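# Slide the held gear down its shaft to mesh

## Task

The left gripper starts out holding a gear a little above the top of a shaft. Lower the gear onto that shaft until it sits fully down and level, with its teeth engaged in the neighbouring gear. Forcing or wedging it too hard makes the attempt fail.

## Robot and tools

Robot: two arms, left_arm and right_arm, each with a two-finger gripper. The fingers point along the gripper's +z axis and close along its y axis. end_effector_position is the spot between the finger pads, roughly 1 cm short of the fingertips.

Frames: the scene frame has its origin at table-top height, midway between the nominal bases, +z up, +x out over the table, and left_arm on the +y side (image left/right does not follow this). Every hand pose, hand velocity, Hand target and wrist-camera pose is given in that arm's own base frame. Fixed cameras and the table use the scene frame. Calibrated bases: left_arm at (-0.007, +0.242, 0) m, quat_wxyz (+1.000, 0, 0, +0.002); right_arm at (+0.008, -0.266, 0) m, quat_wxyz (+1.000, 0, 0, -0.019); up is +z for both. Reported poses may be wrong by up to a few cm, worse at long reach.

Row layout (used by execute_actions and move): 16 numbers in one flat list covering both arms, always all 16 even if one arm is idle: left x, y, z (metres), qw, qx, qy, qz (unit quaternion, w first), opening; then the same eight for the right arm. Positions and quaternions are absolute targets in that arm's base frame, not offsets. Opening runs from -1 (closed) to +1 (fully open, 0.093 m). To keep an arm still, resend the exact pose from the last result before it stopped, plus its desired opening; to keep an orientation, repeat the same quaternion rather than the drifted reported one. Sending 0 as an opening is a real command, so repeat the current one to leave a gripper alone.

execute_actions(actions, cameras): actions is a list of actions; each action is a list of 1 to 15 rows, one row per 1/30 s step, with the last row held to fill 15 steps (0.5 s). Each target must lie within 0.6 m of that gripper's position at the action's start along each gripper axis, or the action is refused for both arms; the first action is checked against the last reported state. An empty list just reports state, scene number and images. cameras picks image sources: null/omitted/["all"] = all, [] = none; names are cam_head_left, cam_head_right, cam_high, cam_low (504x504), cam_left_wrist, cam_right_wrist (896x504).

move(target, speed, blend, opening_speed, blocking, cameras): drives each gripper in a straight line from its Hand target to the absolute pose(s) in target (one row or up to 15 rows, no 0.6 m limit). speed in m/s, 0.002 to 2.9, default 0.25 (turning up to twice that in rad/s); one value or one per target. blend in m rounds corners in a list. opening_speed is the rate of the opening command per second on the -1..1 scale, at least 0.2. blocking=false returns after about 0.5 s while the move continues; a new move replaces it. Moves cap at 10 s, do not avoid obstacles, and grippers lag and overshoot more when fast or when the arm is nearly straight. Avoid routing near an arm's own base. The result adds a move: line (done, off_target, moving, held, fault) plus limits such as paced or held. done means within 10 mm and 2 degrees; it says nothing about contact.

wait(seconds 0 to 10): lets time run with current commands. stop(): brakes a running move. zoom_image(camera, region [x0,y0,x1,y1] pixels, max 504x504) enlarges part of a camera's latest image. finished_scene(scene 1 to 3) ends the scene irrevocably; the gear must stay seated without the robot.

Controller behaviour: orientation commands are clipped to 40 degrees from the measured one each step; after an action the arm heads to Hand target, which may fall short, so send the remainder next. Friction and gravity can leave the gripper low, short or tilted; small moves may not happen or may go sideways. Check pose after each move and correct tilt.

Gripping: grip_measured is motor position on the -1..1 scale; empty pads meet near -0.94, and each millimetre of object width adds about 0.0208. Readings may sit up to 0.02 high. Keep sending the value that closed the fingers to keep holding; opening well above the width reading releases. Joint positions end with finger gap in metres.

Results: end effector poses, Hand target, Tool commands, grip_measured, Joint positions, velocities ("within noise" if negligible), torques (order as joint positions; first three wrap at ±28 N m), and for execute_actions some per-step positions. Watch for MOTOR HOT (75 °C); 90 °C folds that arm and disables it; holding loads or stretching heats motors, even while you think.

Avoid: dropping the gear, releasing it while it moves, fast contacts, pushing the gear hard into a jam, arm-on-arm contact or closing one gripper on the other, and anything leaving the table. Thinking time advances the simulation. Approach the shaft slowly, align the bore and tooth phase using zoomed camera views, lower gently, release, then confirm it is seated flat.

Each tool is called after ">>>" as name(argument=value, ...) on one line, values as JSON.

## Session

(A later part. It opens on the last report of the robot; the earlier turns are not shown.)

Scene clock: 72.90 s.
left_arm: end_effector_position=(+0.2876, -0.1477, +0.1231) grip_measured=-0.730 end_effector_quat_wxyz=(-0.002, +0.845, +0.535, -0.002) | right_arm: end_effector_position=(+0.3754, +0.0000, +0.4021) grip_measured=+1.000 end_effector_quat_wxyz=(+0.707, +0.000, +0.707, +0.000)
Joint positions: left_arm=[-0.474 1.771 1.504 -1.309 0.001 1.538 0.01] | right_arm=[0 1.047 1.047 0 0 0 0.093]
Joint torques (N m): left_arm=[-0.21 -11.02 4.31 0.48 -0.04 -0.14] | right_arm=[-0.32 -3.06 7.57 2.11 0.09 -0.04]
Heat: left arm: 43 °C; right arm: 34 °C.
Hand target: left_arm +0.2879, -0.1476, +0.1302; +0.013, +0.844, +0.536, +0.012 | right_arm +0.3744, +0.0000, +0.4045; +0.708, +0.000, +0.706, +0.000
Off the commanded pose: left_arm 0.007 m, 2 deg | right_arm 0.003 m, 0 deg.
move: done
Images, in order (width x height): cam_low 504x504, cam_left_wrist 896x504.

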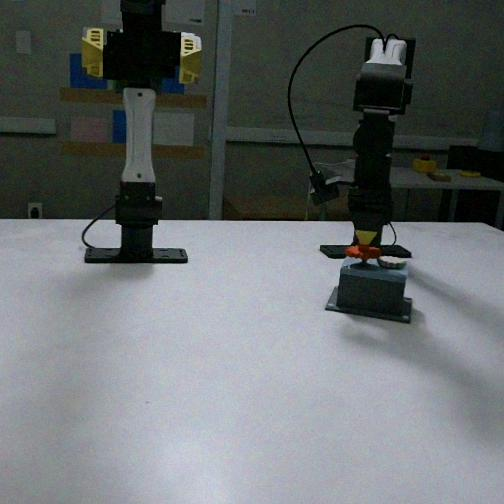

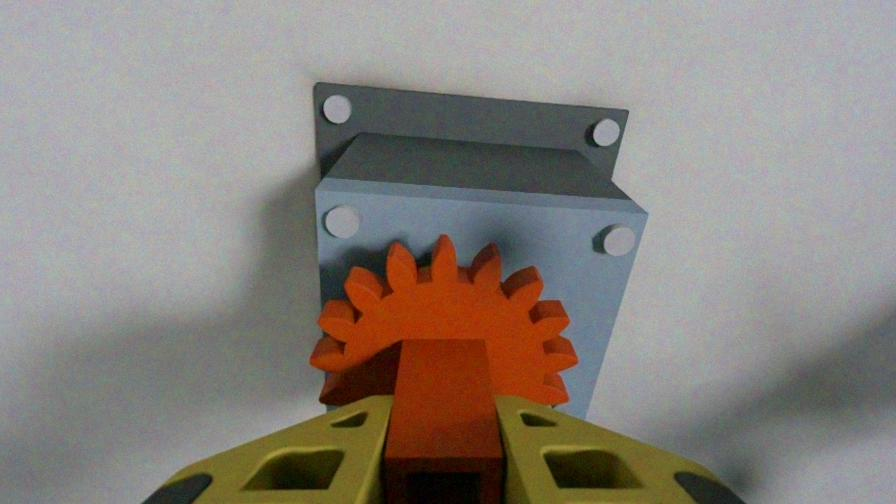

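>>> move(target=[0.2888,-0.1460,0.1292,0.013,0.8443,0.5358,0.013,-0.924754,0.3744,0,0.4045,0.708,0,0.706,0,1.0], speed=0.02, cameras=["cam_left_wrist","cam_low"])

>>> zoom_image(camera="cam_low", region=[335, 225, 405, 295])

Scene clock: 75.10 s.
left_arm: end_effector_position=(+0.2886, -0.1483, +0.1231) grip_measured=-0.730 end_effector_quat_wxyz=(+0.000, +0.845, +0.535, -0.001) | right_arm: end_effector_position=(+0.3754, +0.0000, +0.4021) grip_measured=+1.000 end_effector_quat_wxyz=(+0.707, +0.000, +0.707, +0.000)
Joint positions: left_arm=[-0.474 1.771 1.504 -1.305 0.001 1.538 0.01] | right_arm=[0 1.047 1.047 0 0 0 0.093]
Joint torques (N m): left_arm=[0.23 -11.03 3.96 0.49 -0.05 -0.07] | right_arm=[-0.34 -2.99 7.71 2.1 0.08 -0.03]
Heat: left arm: 43 °C; right arm: 34 °C.
Hand target: left_arm +0.2887, -0.1460, +0.1291; +0.013, +0.844, +0.536, +0.013 | right_arm +0.3744, +0.0000, +0.4045; +0.708, +0.000, +0.706, +0.000
Off the commanded pose: left_arm 0.007 m, 2 deg | right_arm 0.003 m, 0 deg.
move: done
Images, in order (width x height): cam_low 504x504, cam_left_wrist 896x504.

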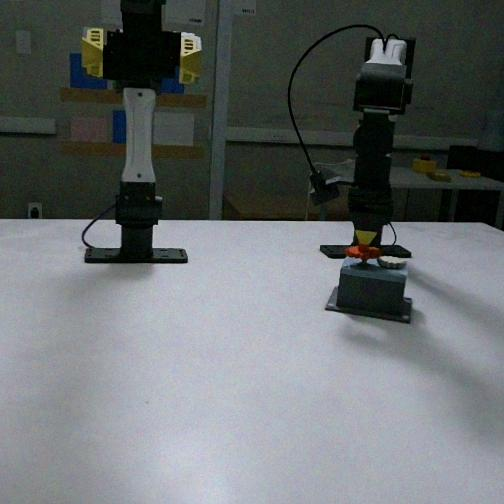

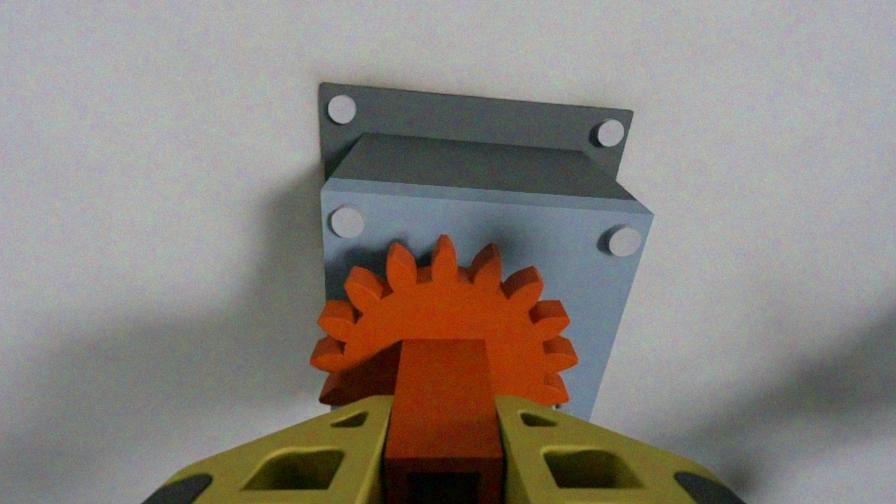

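Scaled by 7.200.

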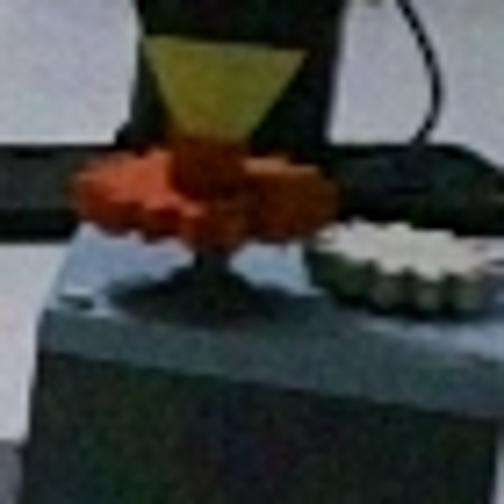

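>>> move(target=[0.2897,-0.1425,0.1292,0.013,0.8443,0.5358,0.013,-0.924754,0.3744,0,0.4045,0.708,0,0.706,0,1.0], speed=0.02, cameras=["cam_left_wrist","cam_low"])

>>> zoom_image(camera="cam_low", region=[335, 225, 405, 295])

Scene clock: 78.07 s.
left_arm: end_effector_position=(+0.2882, -0.1462, +0.1229) grip_measured=-0.730 end_effector_quat_wxyz=(+0.000, +0.844, +0.537, +0.000) | right_arm: end_effector_position=(+0.3754, +0.0000, +0.4021) grip_measured=+1.000 end_effector_quat_wxyz=(+0.707, +0.000, +0.707, +0.000)
Joint positions: left_arm=[-0.469 1.765 1.496 -1.302 0.001 1.54 0.01] | right_arm=[0 1.047 1.047 0 0 0 0.093]
Joint torques (N m): left_arm=[0.77 -10.76 4.31 0.44 -0.04 0.04] | right_arm=[-0.32 -3.03 7.64 2.12 0.08 -0.04]
Heat: left arm: 43 °C; right arm: 34 °C.
Hand target: left_arm +0.2897, -0.1425, +0.1292; +0.013, +0.844, +0.536, +0.013 | right_arm +0.3744, +0.0000, +0.4045; +0.708, +0.000, +0.706, +0.000
Off the commanded pose: left_arm 0.007 m, 2 deg | right_arm 0.003 m, 0 deg.
move: done
Images, in order (width x height): cam_low 504x504, cam_left_wrist 896x504.

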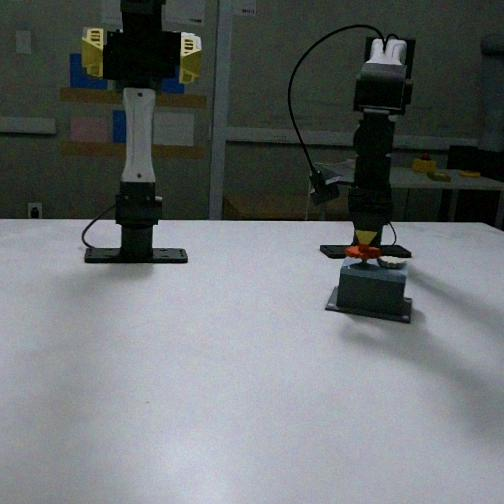

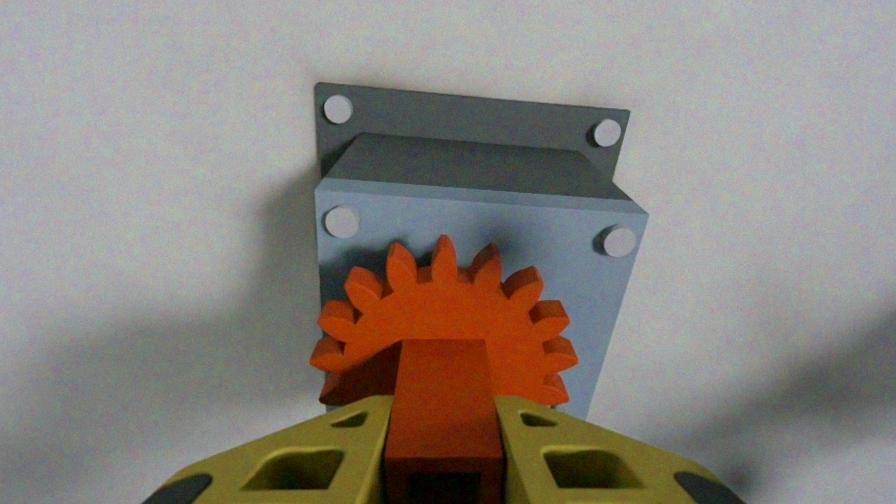

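Scaled by 7.200.

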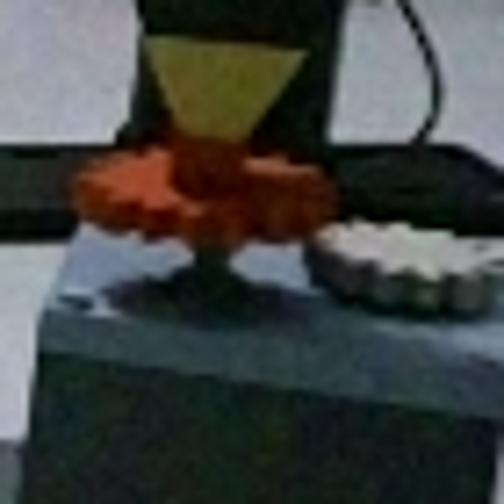

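>>> wait(seconds=0.5, cameras=["cam_left_wrist","cam_low"])

>>> zoom_image(camera="cam_left_wrist", region=[270, 90, 630, 450])

>>> zoom_image(camera="cam_low", region=[335, 225, 405, 295])

Scene clock: 79.90 s.
left_arm: end_effector_position=(+0.2881, -0.1462, +0.1228) grip_measured=-0.730 end_effector_quat_wxyz=(+0.000, +0.844, +0.537, -0.001) | right_arm: end_effector_position=(+0.3754, +0.0000, +0.4021) grip_measured=+1.000 end_effector_quat_wxyz=(+0.707, +0.000, +0.707, +0.000)
Joint positions: left_arm=[-0.469 1.765 1.496 -1.302 0.001 1.54 0.01] | right_arm=[0 1.047 1.047 0 0 0 0.093]
Joint torques (N m): left_arm=[0.77 -10.74 4.34 0.43 -0.05 0.04] | right_arm=[-0.27 -3.07 7.56 2.13 0.07 -0.01]
Heat: left arm: 43 °C; right arm: 34 °C.
Hand target: left_arm +0.2897, -0.1425, +0.1291; +0.013, +0.844, +0.536, +0.013 | right_arm +0.3744, +0.0000, +0.4045; +0.708, +0.000, +0.706, +0.000
Tool commands: left_gripper/opening=-0.924754 right_gripper/opening=+1.0
Off the commanded pose: left_arm 0.008 m, 2 deg | right_arm 0.003 m, 0 deg.
wait: 0.50 s; at rest from the start
Images, in order (width x height): cam_low 504x504, cam_left_wrist 896x504.

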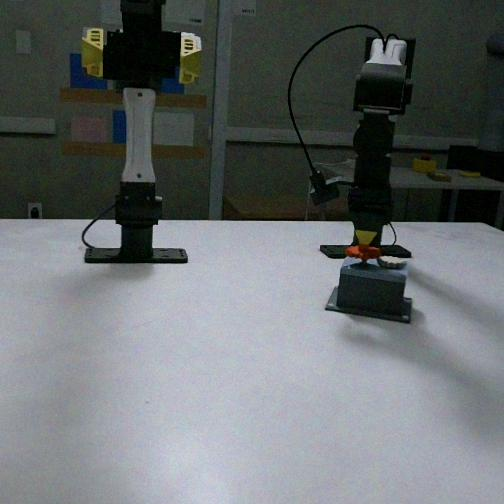

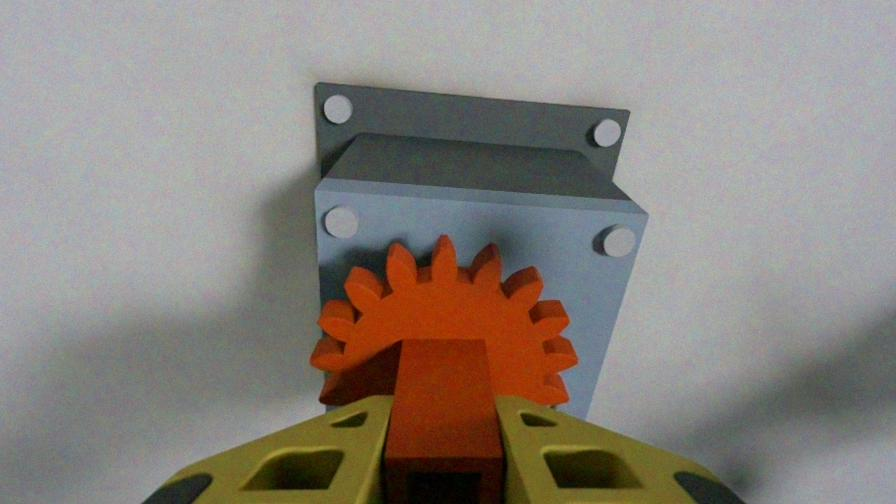

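Scaled by 1.400.

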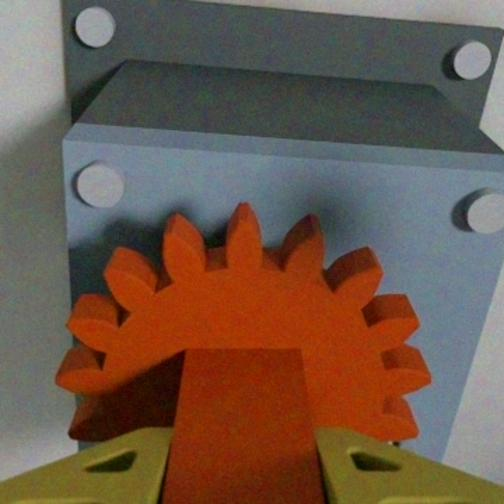

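Scaled by 7.200.

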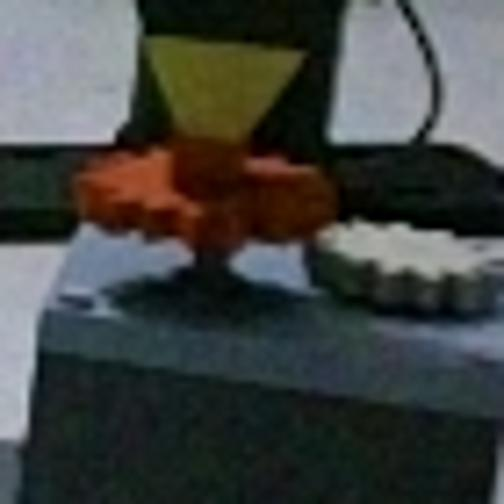

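>>> move(target=[0.2902,-0.1405,0.1292,0.013,0.8443,0.5358,0.013,-0.924754,0.3744,0,0.4045,0.708,0,0.706,0,1.0], speed=0.02, cameras=["cam_left_wrist","cam_low"])

>>> zoom_image(camera="cam_left_wrist", region=[270, 90, 630, 450])

>>> zoom_image(camera="cam_low", region=[335, 225, 405, 295])

Scene clock: 83.83 s.
left_arm: end_effector_position=(+0.2890, -0.1444, +0.1228) grip_measured=-0.730 end_effector_quat_wxyz=(+0.000, +0.843, +0.537, -0.001) | right_arm: end_effector_position=(+0.3754, +0.0000, +0.4021) grip_measured=+1.000 end_effector_quat_wxyz=(+0.707, +0.000, +0.707, +0.000)
Joint positions: left_arm=[-0.463 1.765 1.496 -1.302 0.001 1.544 0.01] | right_arm=[0 1.047 1.047 0 0 0 0.093]
Joint torques (N m): left_arm=[0.77 -10.89 4.19 0.44 -0.04 0.08] | right_arm=[-0.28 -3.04 7.5 2.12 0.08 -0.03]
Heat: left arm: 44 °C; right arm: 34 °C.
Hand target: left_arm +0.2901, -0.1406, +0.1291; +0.013, +0.844, +0.536, +0.013 | right_arm +0.3744, +0.0000, +0.4045; +0.708, +0.000, +0.706, +0.000
Off the commanded pose: left_arm 0.008 m, 2 deg | right_arm 0.003 m, 0 deg.
move: done
Images, in order (width x height): cam_low 504x504, cam_left_wrist 896x504.

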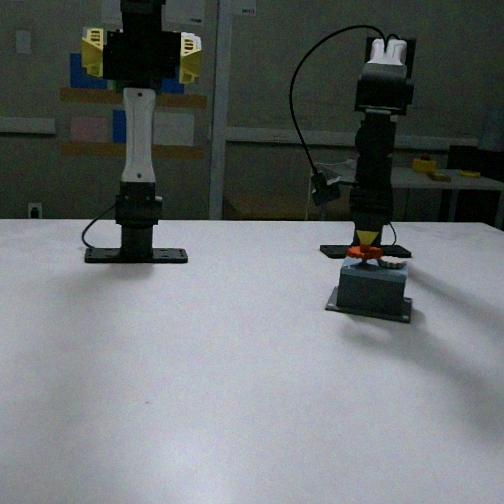

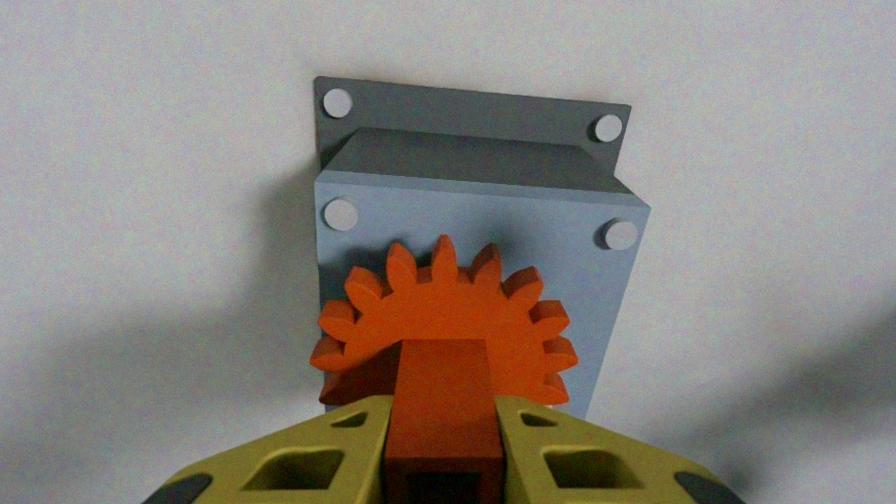

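Scaled by 1.400.

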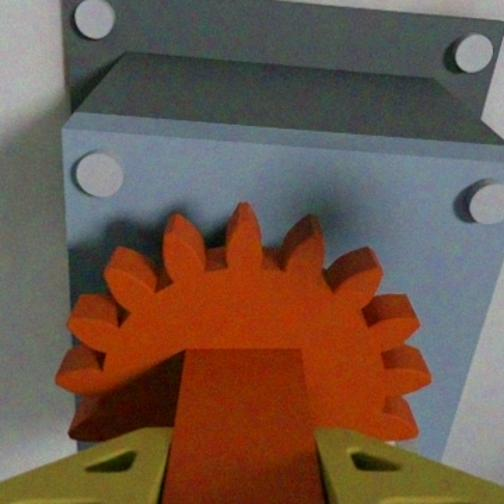

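Scaled by 7.200.

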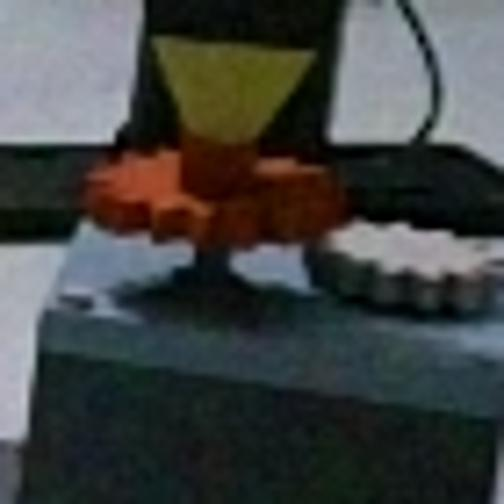

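>>> move(target=[0.2902,-0.1405,0.1265,0.013,0.8443,0.5358,0.013,-0.924754,0.3744,0,0.4045,0.708,0,0.706,0,1.0], speed=0.02, cameras=["cam_left_wrist","cam_low"])

>>> zoom_image(camera="cam_left_wrist", region=[270, 90, 630, 450])

>>> zoom_image(camera="cam_low", region=[335, 225, 405, 295])

Scene clock: 86.80 s.
left_arm: end_effector_position=(+0.2881, -0.1440, +0.1201) grip_measured=-0.730 end_effector_quat_wxyz=(-0.001, +0.844, +0.537, -0.001) | right_arm: end_effector_position=(+0.3754, +0.0000, +0.4021) grip_measured=+1.000 end_effector_quat_wxyz=(+0.707, +0.000, +0.707, +0.000)
Joint positions: left_arm=[-0.463 1.764 1.484 -1.293 0.001 1.545 0.01] | right_arm=[0 1.047 1.047 0 0 0 0.093]
Joint velocities: left_arm=[within noise] | right_arm=[-0.022 0.012 -0.017 -0.051 -0.022 0.154 0]
Joint torques (N m): left_arm=[0.76 -10.73 4.3 0.4 -0.05 0.05] | right_arm=[-0.32 -3.1 7.64 2.1 0.04 -0.04]
Heat: left arm: 44 °C; right arm: 34 °C.
Hand target: left_arm +0.2901, -0.1406, +0.1264; +0.012, +0.844, +0.536, +0.013 | right_arm +0.3744, +0.0000, +0.4045; +0.708, +0.000, +0.706, +0.000
Off the commanded pose: left_arm 0.008 m, 2 deg | right_arm 0.003 m, 0 deg.
move: done
Images, in order (width x height): cam_low 504x504, cam_left_wrist 896x504.

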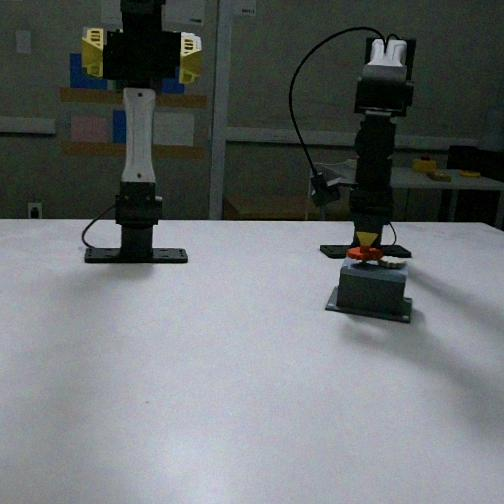

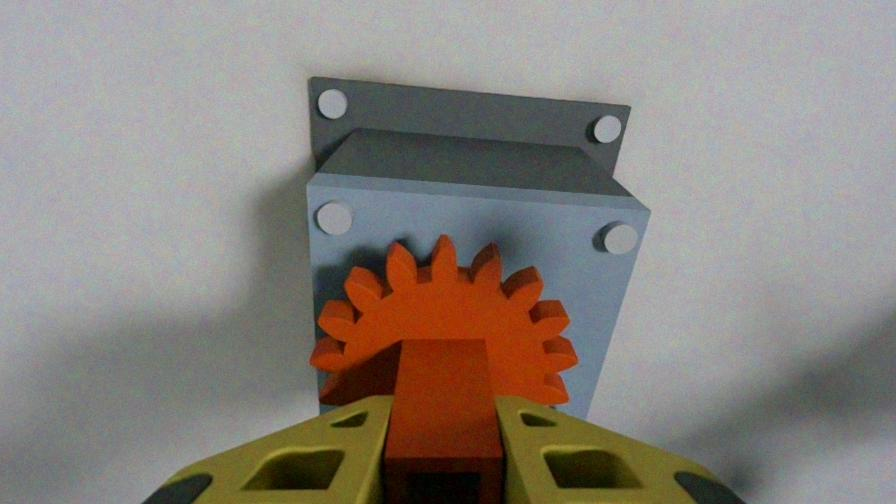

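Scaled by 1.400.

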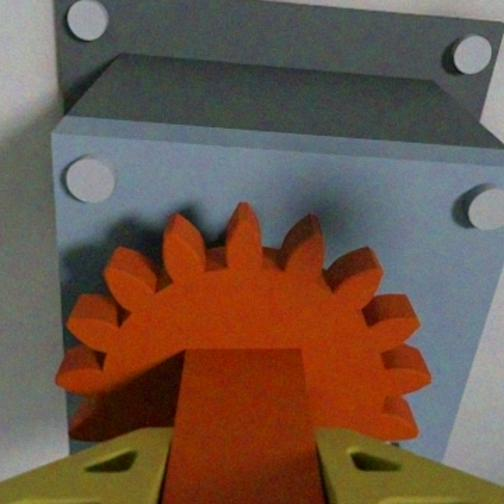

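Scaled by 7.200.

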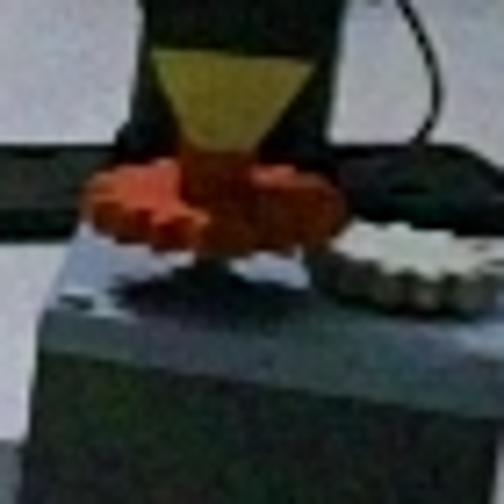

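>>> move(target=[0.2918,-0.1414,0.1255,0.013,0.8443,0.5358,0.013,-0.924754,0.3744,0,0.4045,0.708,0,0.706,0,1.0], speed=0.02, cameras=["cam_left_wrist","cam_low"])

>>> zoom_image(camera="cam_left_wrist", region=[270, 90, 630, 450])

>>> zoom_image(camera="cam_low", region=[335, 225, 405, 295])

Scene clock: 89.30 s.
left_arm: end_effector_position=(+0.2884, -0.1441, +0.1201) grip_measured=-0.730 end_effector_quat_wxyz=(+0.000, +0.844, +0.537, -0.001) | right_arm: end_effector_position=(+0.3754, +0.0000, +0.4021) grip_measured=+1.000 end_effector_quat_wxyz=(+0.707, +0.000, +0.707, +0.000)
Joint positions: left_arm=[-0.463 1.764 1.484 -1.292 0.001 1.545 0.01] | right_arm=[0 1.047 1.047 0 0 0 0.093]
Joint torques (N m): left_arm=[0.76 -10.13 4.68 0.46 -0.05 0.04] | right_arm=[-0.27 -3.03 7.46 2.1 0.08 -0.02]
Heat: left arm: 43 °C; right arm: 35 °C.
Hand target: left_arm +0.2917, -0.1415, +0.1255; +0.013, +0.844, +0.536, +0.013 | right_arm +0.3744, +0.0000, +0.4045; +0.708, +0.000, +0.706, +0.000
Off the commanded pose: left_arm 0.007 m, 2 deg | right_arm 0.003 m, 0 deg.
move: done
Images, in order (width x height): cam_low 504x504, cam_left_wrist 896x504.

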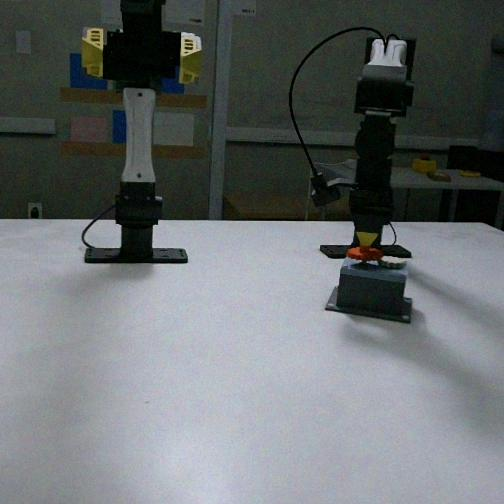

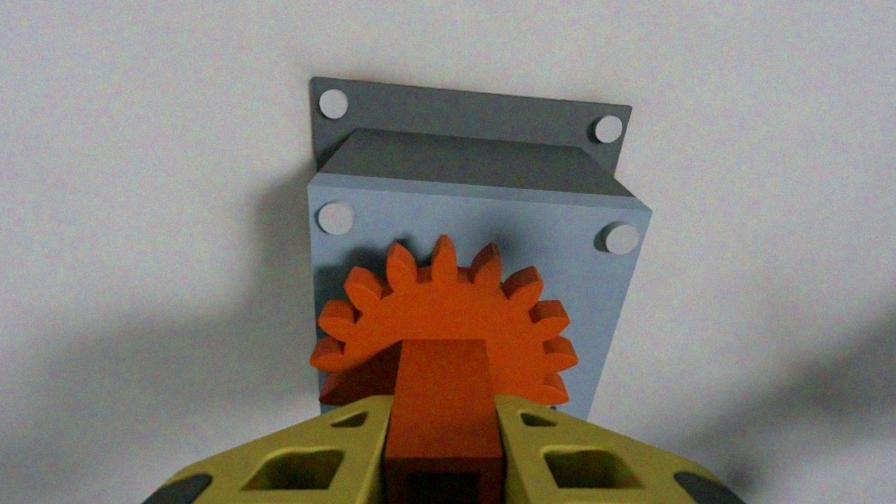

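Scaled by 1.400.

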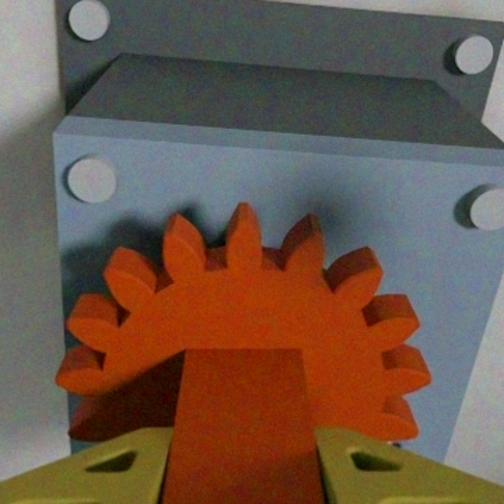

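Scaled by 7.200.

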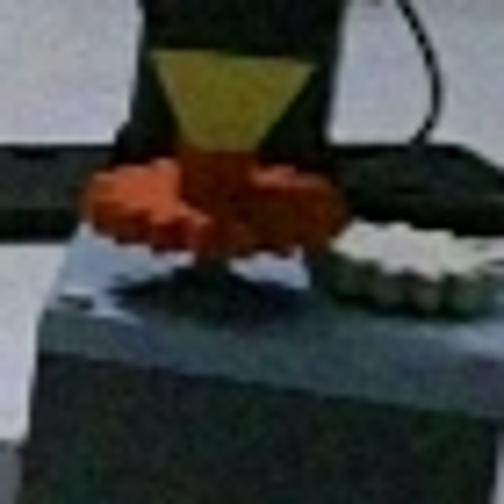

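>>> move(target=[0.2933,-0.1423,0.1255,0.013,0.8443,0.5358,0.013,-0.924754,0.3744,0,0.4045,0.708,0,0.706,0,1.0], speed=0.02, cameras=["cam_left_wrist","cam_low"])

>>> zoom_image(camera="cam_left_wrist", region=[270, 90, 630, 450])

Scene clock: 90.87 s.
left_arm: end_effector_position=(+0.2885, -0.1442, +0.1201) grip_measured=-0.730 end_effector_quat_wxyz=(+0.000, +0.844, +0.537, -0.001) | right_arm: end_effector_position=(+0.3754, +0.0000, +0.4021) grip_measured=+1.000 end_effector_quat_wxyz=(+0.707, +0.000, +0.707, +0.000)
Joint positions: left_arm=[-0.463 1.764 1.484 -1.292 0.001 1.545 0.01] | right_arm=[0 1.047 1.047 0 0 0 0.093]
Joint torques (N m): left_arm=[0.69 -9.57 5.3 0.45 -0.04 0.05] | right_arm=[-0.32 -3.04 7.58 2.13 0.04 -0.03]
Heat: left arm: 43 °C; right arm: 35 °C.
Hand target: left_arm +0.2932, -0.1424, +0.1256; +0.013, +0.844, +0.536, +0.013 | right_arm +0.3744, +0.0000, +0.4045; +0.708, +0.000, +0.706, +0.000
Off the commanded pose: left_arm 0.007 m, 2 deg | right_arm 0.003 m, 0 deg.
move: done
Images, in order (width x height): cam_low 504x504, cam_left_wrist 896x504.

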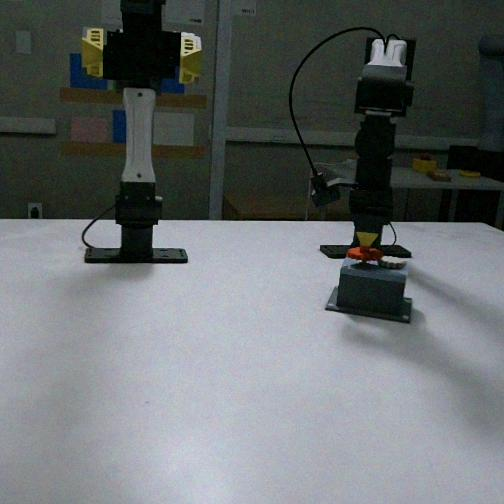

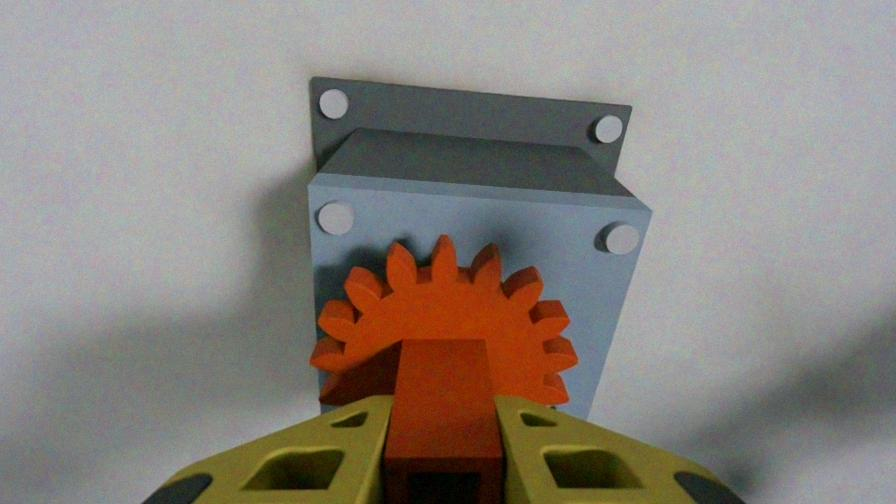

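Scaled by 1.400.

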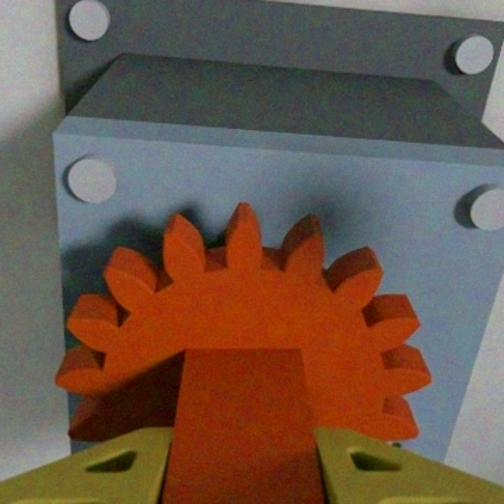

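>>> move(target=[0.2943,-0.1428,0.1240,0.013,0.8443,0.5358,0.013,-0.924754,0.3744,0,0.4045,0.708,0,0.706,0,1.0], speed=0.02, cameras=["cam_left_wrist","cam_low"])

>>> zoom_image(camera="cam_left_wrist", region=[270, 90, 630, 450])

Scene clock: 92.53 s.
left_arm: end_effector_position=(+0.2886, -0.1442, +0.1201) grip_measured=-0.730 end_effector_quat_wxyz=(+0.000, +0.844, +0.537, -0.001) | right_arm: end_effector_position=(+0.3754, +0.0000, +0.4021) grip_measured=+1.000 end_effector_quat_wxyz=(+0.707, +0.000, +0.707, +0.000)
Joint positions: left_arm=[-0.463 1.764 1.484 -1.291 0.001 1.545 0.01] | right_arm=[0 1.047 1.047 0 0 0 0.093]
Joint velocities: left_arm=[within noise] | right_arm=[0.002 0.046 -0.002 0.037 0.037 0.066 0]
Joint torques (N m): left_arm=[0.7 -9.14 5.26 0.5 -0.05 0.03] | right_arm=[-0.25 -3.12 7.68 2.15 0.07 -0.04]
Heat: left arm: 43 °C; right arm: 35 °C.
Hand target: left_arm +0.2942, -0.1428, +0.1241; +0.013, +0.844, +0.536, +0.013 | right_arm +0.3744, +0.0000, +0.4045; +0.708, +0.000, +0.706, +0.000
Off the commanded pose: left_arm 0.007 m, 2 deg | right_arm 0.003 m, 0 deg.
move: done
Images, in order (width x height): cam_low 504x504, cam_left_wrist 896x504.

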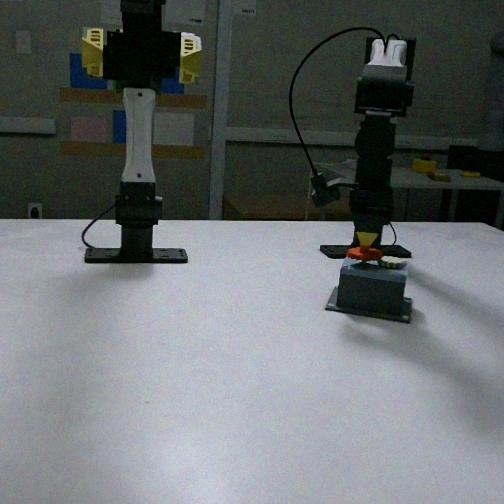

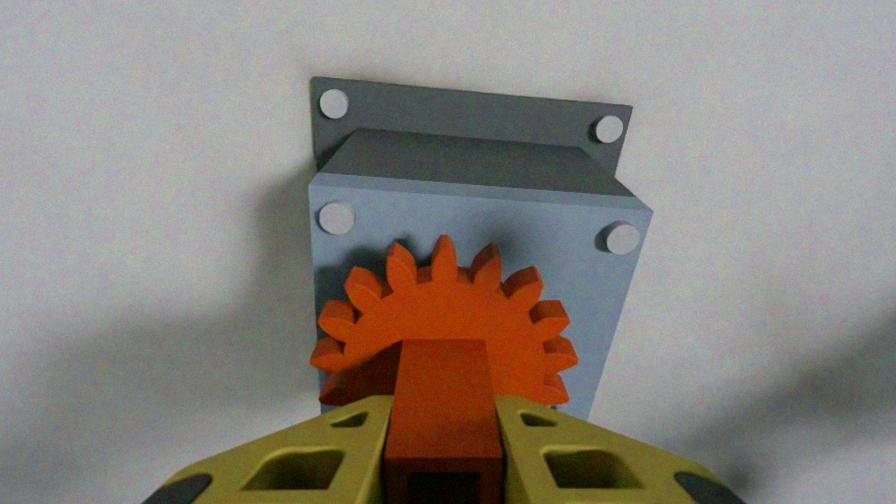

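Scaled by 1.400.

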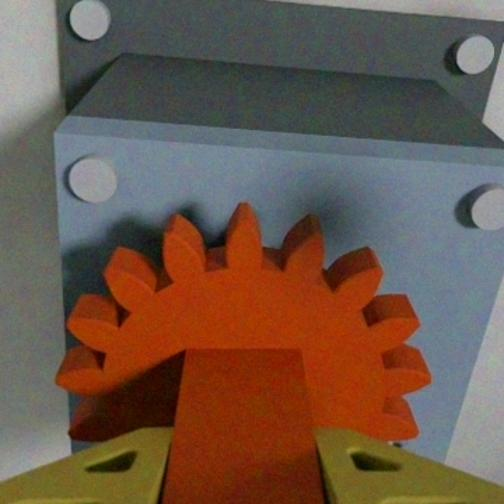

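>>> move(target=[0.2965,-0.1440,0.1225,0.013,0.8443,0.5358,0.013,-0.924754,0.3744,0,0.4045,0.708,0,0.706,0,1.0], speed=0.02, cameras=["cam_left_wrist","cam_low"])

>>> zoom_image(camera="cam_left_wrist", region=[270, 90, 630, 450])

>>> zoom_image(camera="cam_low", region=[335, 225, 405, 295])

Scene clock: 94.40 s.
left_arm: end_effector_position=(+0.2888, -0.1443, +0.1201) grip_measured=-0.730 end_effector_quat_wxyz=(+0.001, +0.844, +0.537, +0.000) | right_arm: end_effector_position=(+0.3754, +0.0000, +0.4021) grip_measured=+1.000 end_effector_quat_wxyz=(+0.707, +0.000, +0.707, +0.000)
Joint positions: left_arm=[-0.463 1.764 1.484 -1.29 0.001 1.545 0.01] | right_arm=[0 1.047 1.047 0 0 0 0.093]
Joint torques (N m): left_arm=[0.66 -8.31 5.71 0.54 -0.05 0.03] | right_arm=[-0.36 -3.08 7.61 2.12 0.05 -0.05]
Heat: left arm: 43 °C; right arm: 35 °C.
Hand target: left_arm +0.2963, -0.1440, +0.1226; +0.013, +0.844, +0.536, +0.013 | right_arm +0.3744, +0.0000, +0.4045; +0.708, +0.000, +0.706, +0.000
Off the commanded pose: left_arm 0.008 m, 2 deg | right_arm 0.003 m, 0 deg.
move: done
Images, in order (width x height): cam_low 504x504, cam_left_wrist 896x504.

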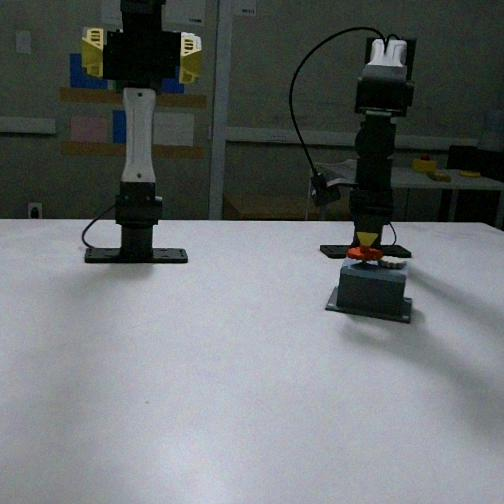

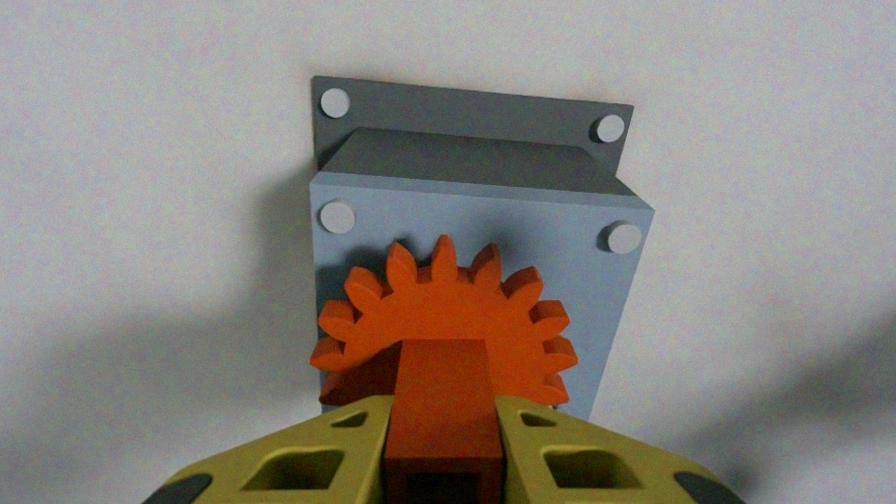

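Scaled by 1.400.

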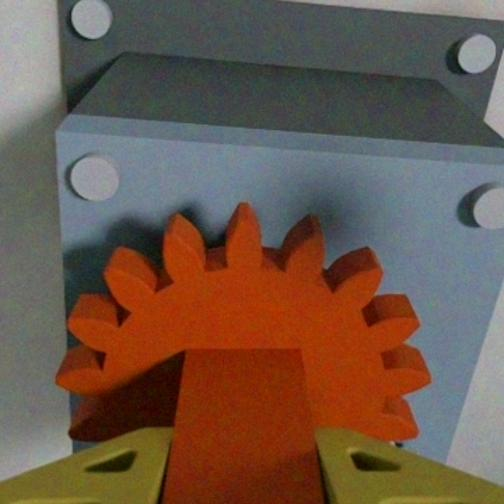

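Scaled by 7.200.

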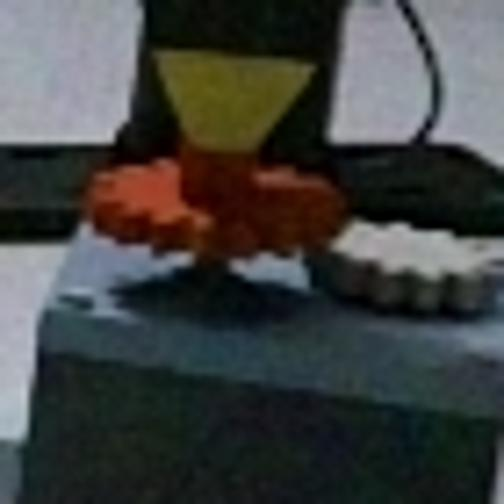

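>>> move(target=[0.2978,-0.1447,0.1215,0.013,0.8443,0.5358,0.013,-0.924754,0.3744,0,0.4045,0.708,0,0.706,0,1.0], speed=0.02, cameras=["cam_left_wrist"])

>>> zoom_image(camera="cam_left_wrist", region=[270, 90, 630, 450])

Scene clock: 96.57 s.
left_arm: end_effector_position=(+0.2889, -0.1444, +0.1201) grip_measured=-0.730 end_effector_quat_wxyz=(+0.001, +0.844, +0.537, +0.000) | right_arm: end_effector_position=(+0.3754, +0.0000, +0.4021) grip_measured=+1.000 end_effector_quat_wxyz=(+0.707, +0.000, +0.707, +0.000)
Joint positions: left_arm=[-0.463 1.764 1.484 -1.29 0.001 1.545 0.01] | right_arm=[0 1.047 1.047 0 0 0 0.093]
Joint torques (N m): left_arm=[0.66 -7.82 5.96 0.56 -0.04 0.04] | right_arm=[-0.21 -3.02 7.57 2.09 0.07 -0.05]
Heat: left arm: 42 °C; right arm: 35 °C.
Hand target: left_arm +0.2976, -0.1447, +0.1217; +0.013, +0.844, +0.536, +0.013 | right_arm +0.3744, +0.0000, +0.4045; +0.708, +0.000, +0.706, +0.000
Off the commanded pose: left_arm 0.009 m, 2 deg | right_arm 0.003 m, 0 deg.
move: done

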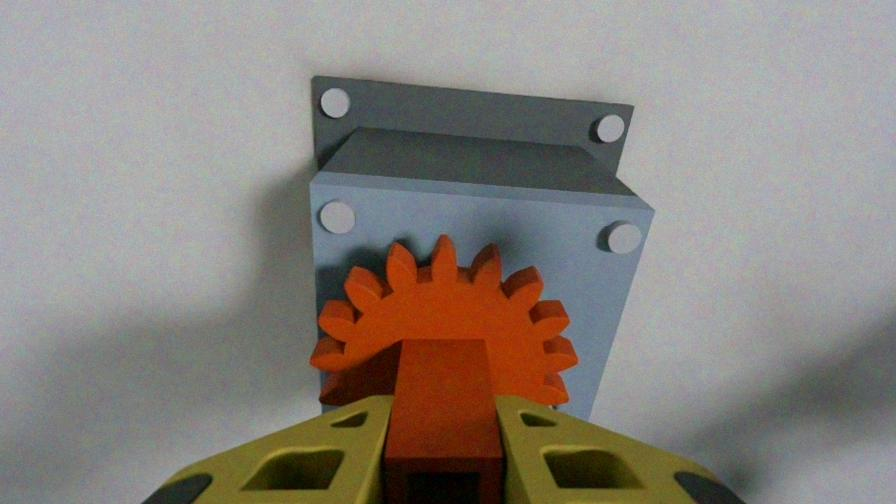

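Scaled by 1.400.

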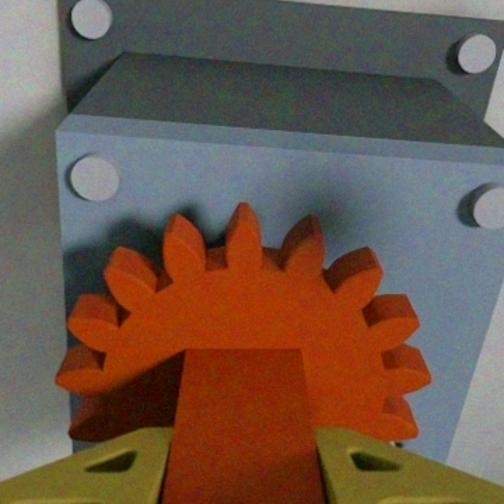

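>>> move(target=[0.2980,-0.1448,0.1195,0.013,0.8443,0.5358,0.013,-0.924754,0.3744,0,0.4045,0.708,0,0.706,0,1.0], speed=0.02, cameras=["cam_left_wrist"])

>>> zoom_image(camera="cam_left_wrist", region=[270, 90, 630, 450])

Scene clock: 100.77 s.
left_arm: end_effector_position=(+0.2891, -0.1445, +0.1201) grip_measured=-0.730 end_effector_quat_wxyz=(+0.001, +0.844, +0.537, +0.000) | right_arm: end_effector_position=(+0.3754, +0.0000, +0.4021) grip_measured=+1.000 end_effector_quat_wxyz=(+0.707, +0.000, +0.707, +0.000)
Joint positions: left_arm=[-0.463 1.764 1.484 -1.289 0.001 1.545 0.01] | right_arm=[0 1.047 1.047 0 0 0 0.093]
Joint torques (N m): left_arm=[0.66 -7.71 5.42 0.64 -0.04 0.03] | right_arm=[-0.36 -3.06 7.53 2.11 0.05 -0.04]
Heat: left arm: 42 °C; right arm: 35 °C.
Hand target: left_arm +0.2978, -0.1448, +0.1197; +0.013, +0.844, +0.536, +0.013 | right_arm +0.3744, +0.0000, +0.4045; +0.708, +0.000, +0.706, +0.000
Off the commanded pose: left_arm 0.009 m, 2 deg | right_arm 0.003 m, 0 deg.
move: done

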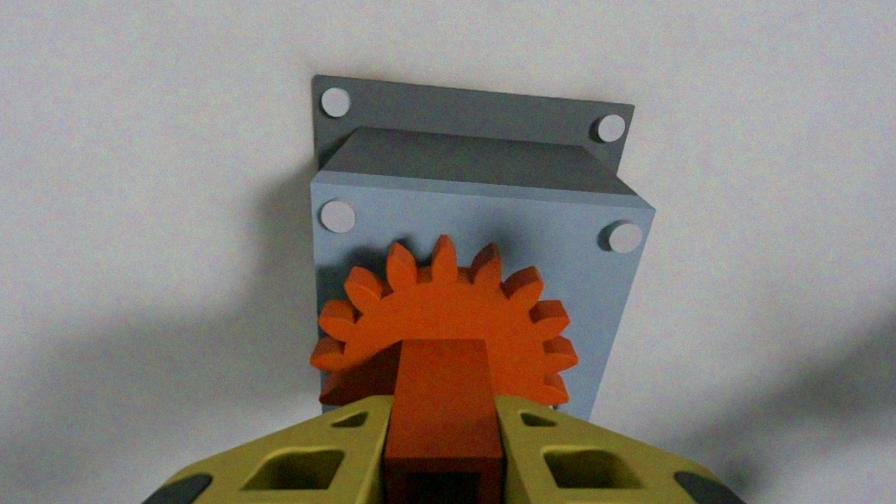

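Scaled by 1.400.

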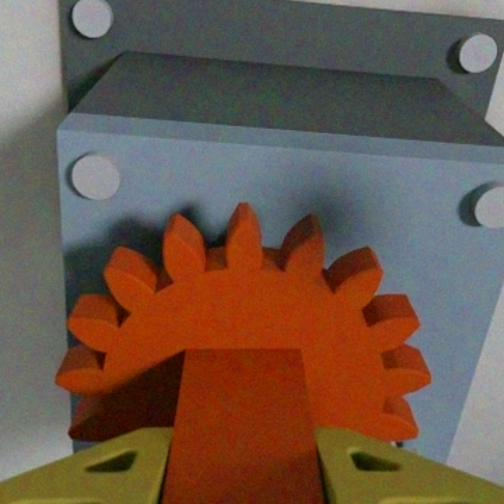

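>>> move(target=[0.2985,-0.1450,0.1172,0.013,0.8443,0.5358,0.013,-0.924754,0.3744,0,0.4045,0.708,0,0.706,0,1.0], speed=0.02, cameras=["cam_left_wrist","cam_low"])

>>> zoom_image(camera="cam_left_wrist", region=[270, 90, 630, 450])

>>> zoom_image(camera="cam_low", region=[335, 225, 405, 295])

Scene clock: 102.50 s.
left_arm: end_effector_position=(+0.2891, -0.1445, +0.1201) grip_measured=-0.730 end_effector_quat_wxyz=(+0.001, +0.844, +0.537, +0.000) | right_arm: end_effector_position=(+0.3754, +0.0000, +0.4021) grip_measured=+1.000 end_effector_quat_wxyz=(+0.707, +0.000, +0.707, +0.000)
Joint positions: left_arm=[-0.463 1.764 1.484 -1.289 0.001 1.545 0.01] | right_arm=[0 1.047 1.047 0 0 0 0.093]
Joint torques (N m): left_arm=[0.66 -7.47 4.92 0.72 -0.04 0.04] | right_arm=[-0.36 -3.08 7.61 2.11 0.07 -0.03]
Heat: left arm: 41 °C; right arm: 35 °C.
Hand target: left_arm +0.2982, -0.1450, +0.1174; +0.013, +0.844, +0.536, +0.013 | right_arm +0.3744, +0.0000, +0.4045; +0.708, +0.000, +0.706, +0.000
Off the commanded pose: left_arm 0.010 m, 2 deg | right_arm 0.003 m, 0 deg.
move: done
Images, in order (width x height): cam_low 504x504, cam_left_wrist 896x504.

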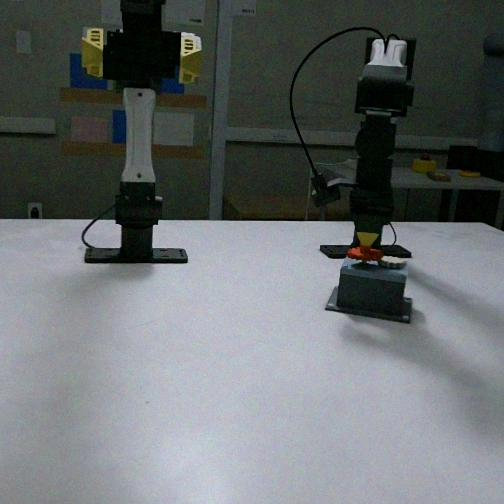

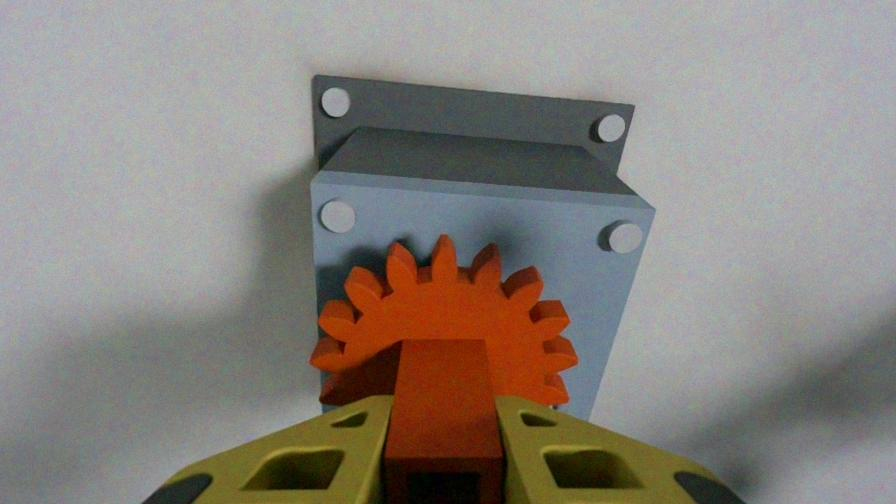

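Scaled by 1.400.

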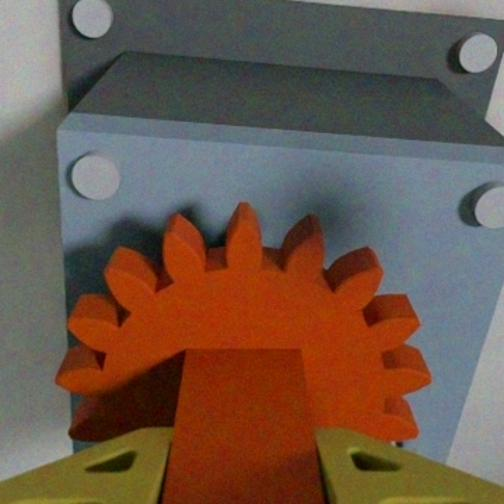

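Scaled by 7.200.

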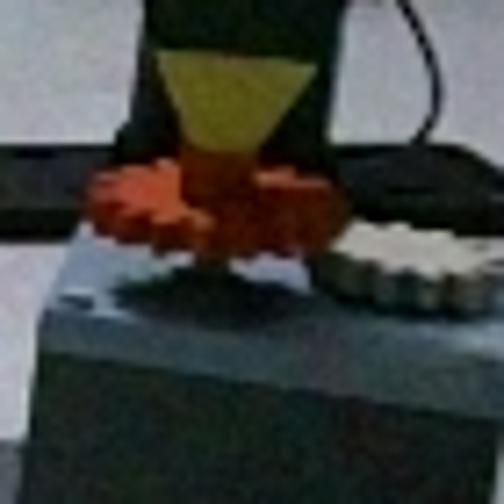

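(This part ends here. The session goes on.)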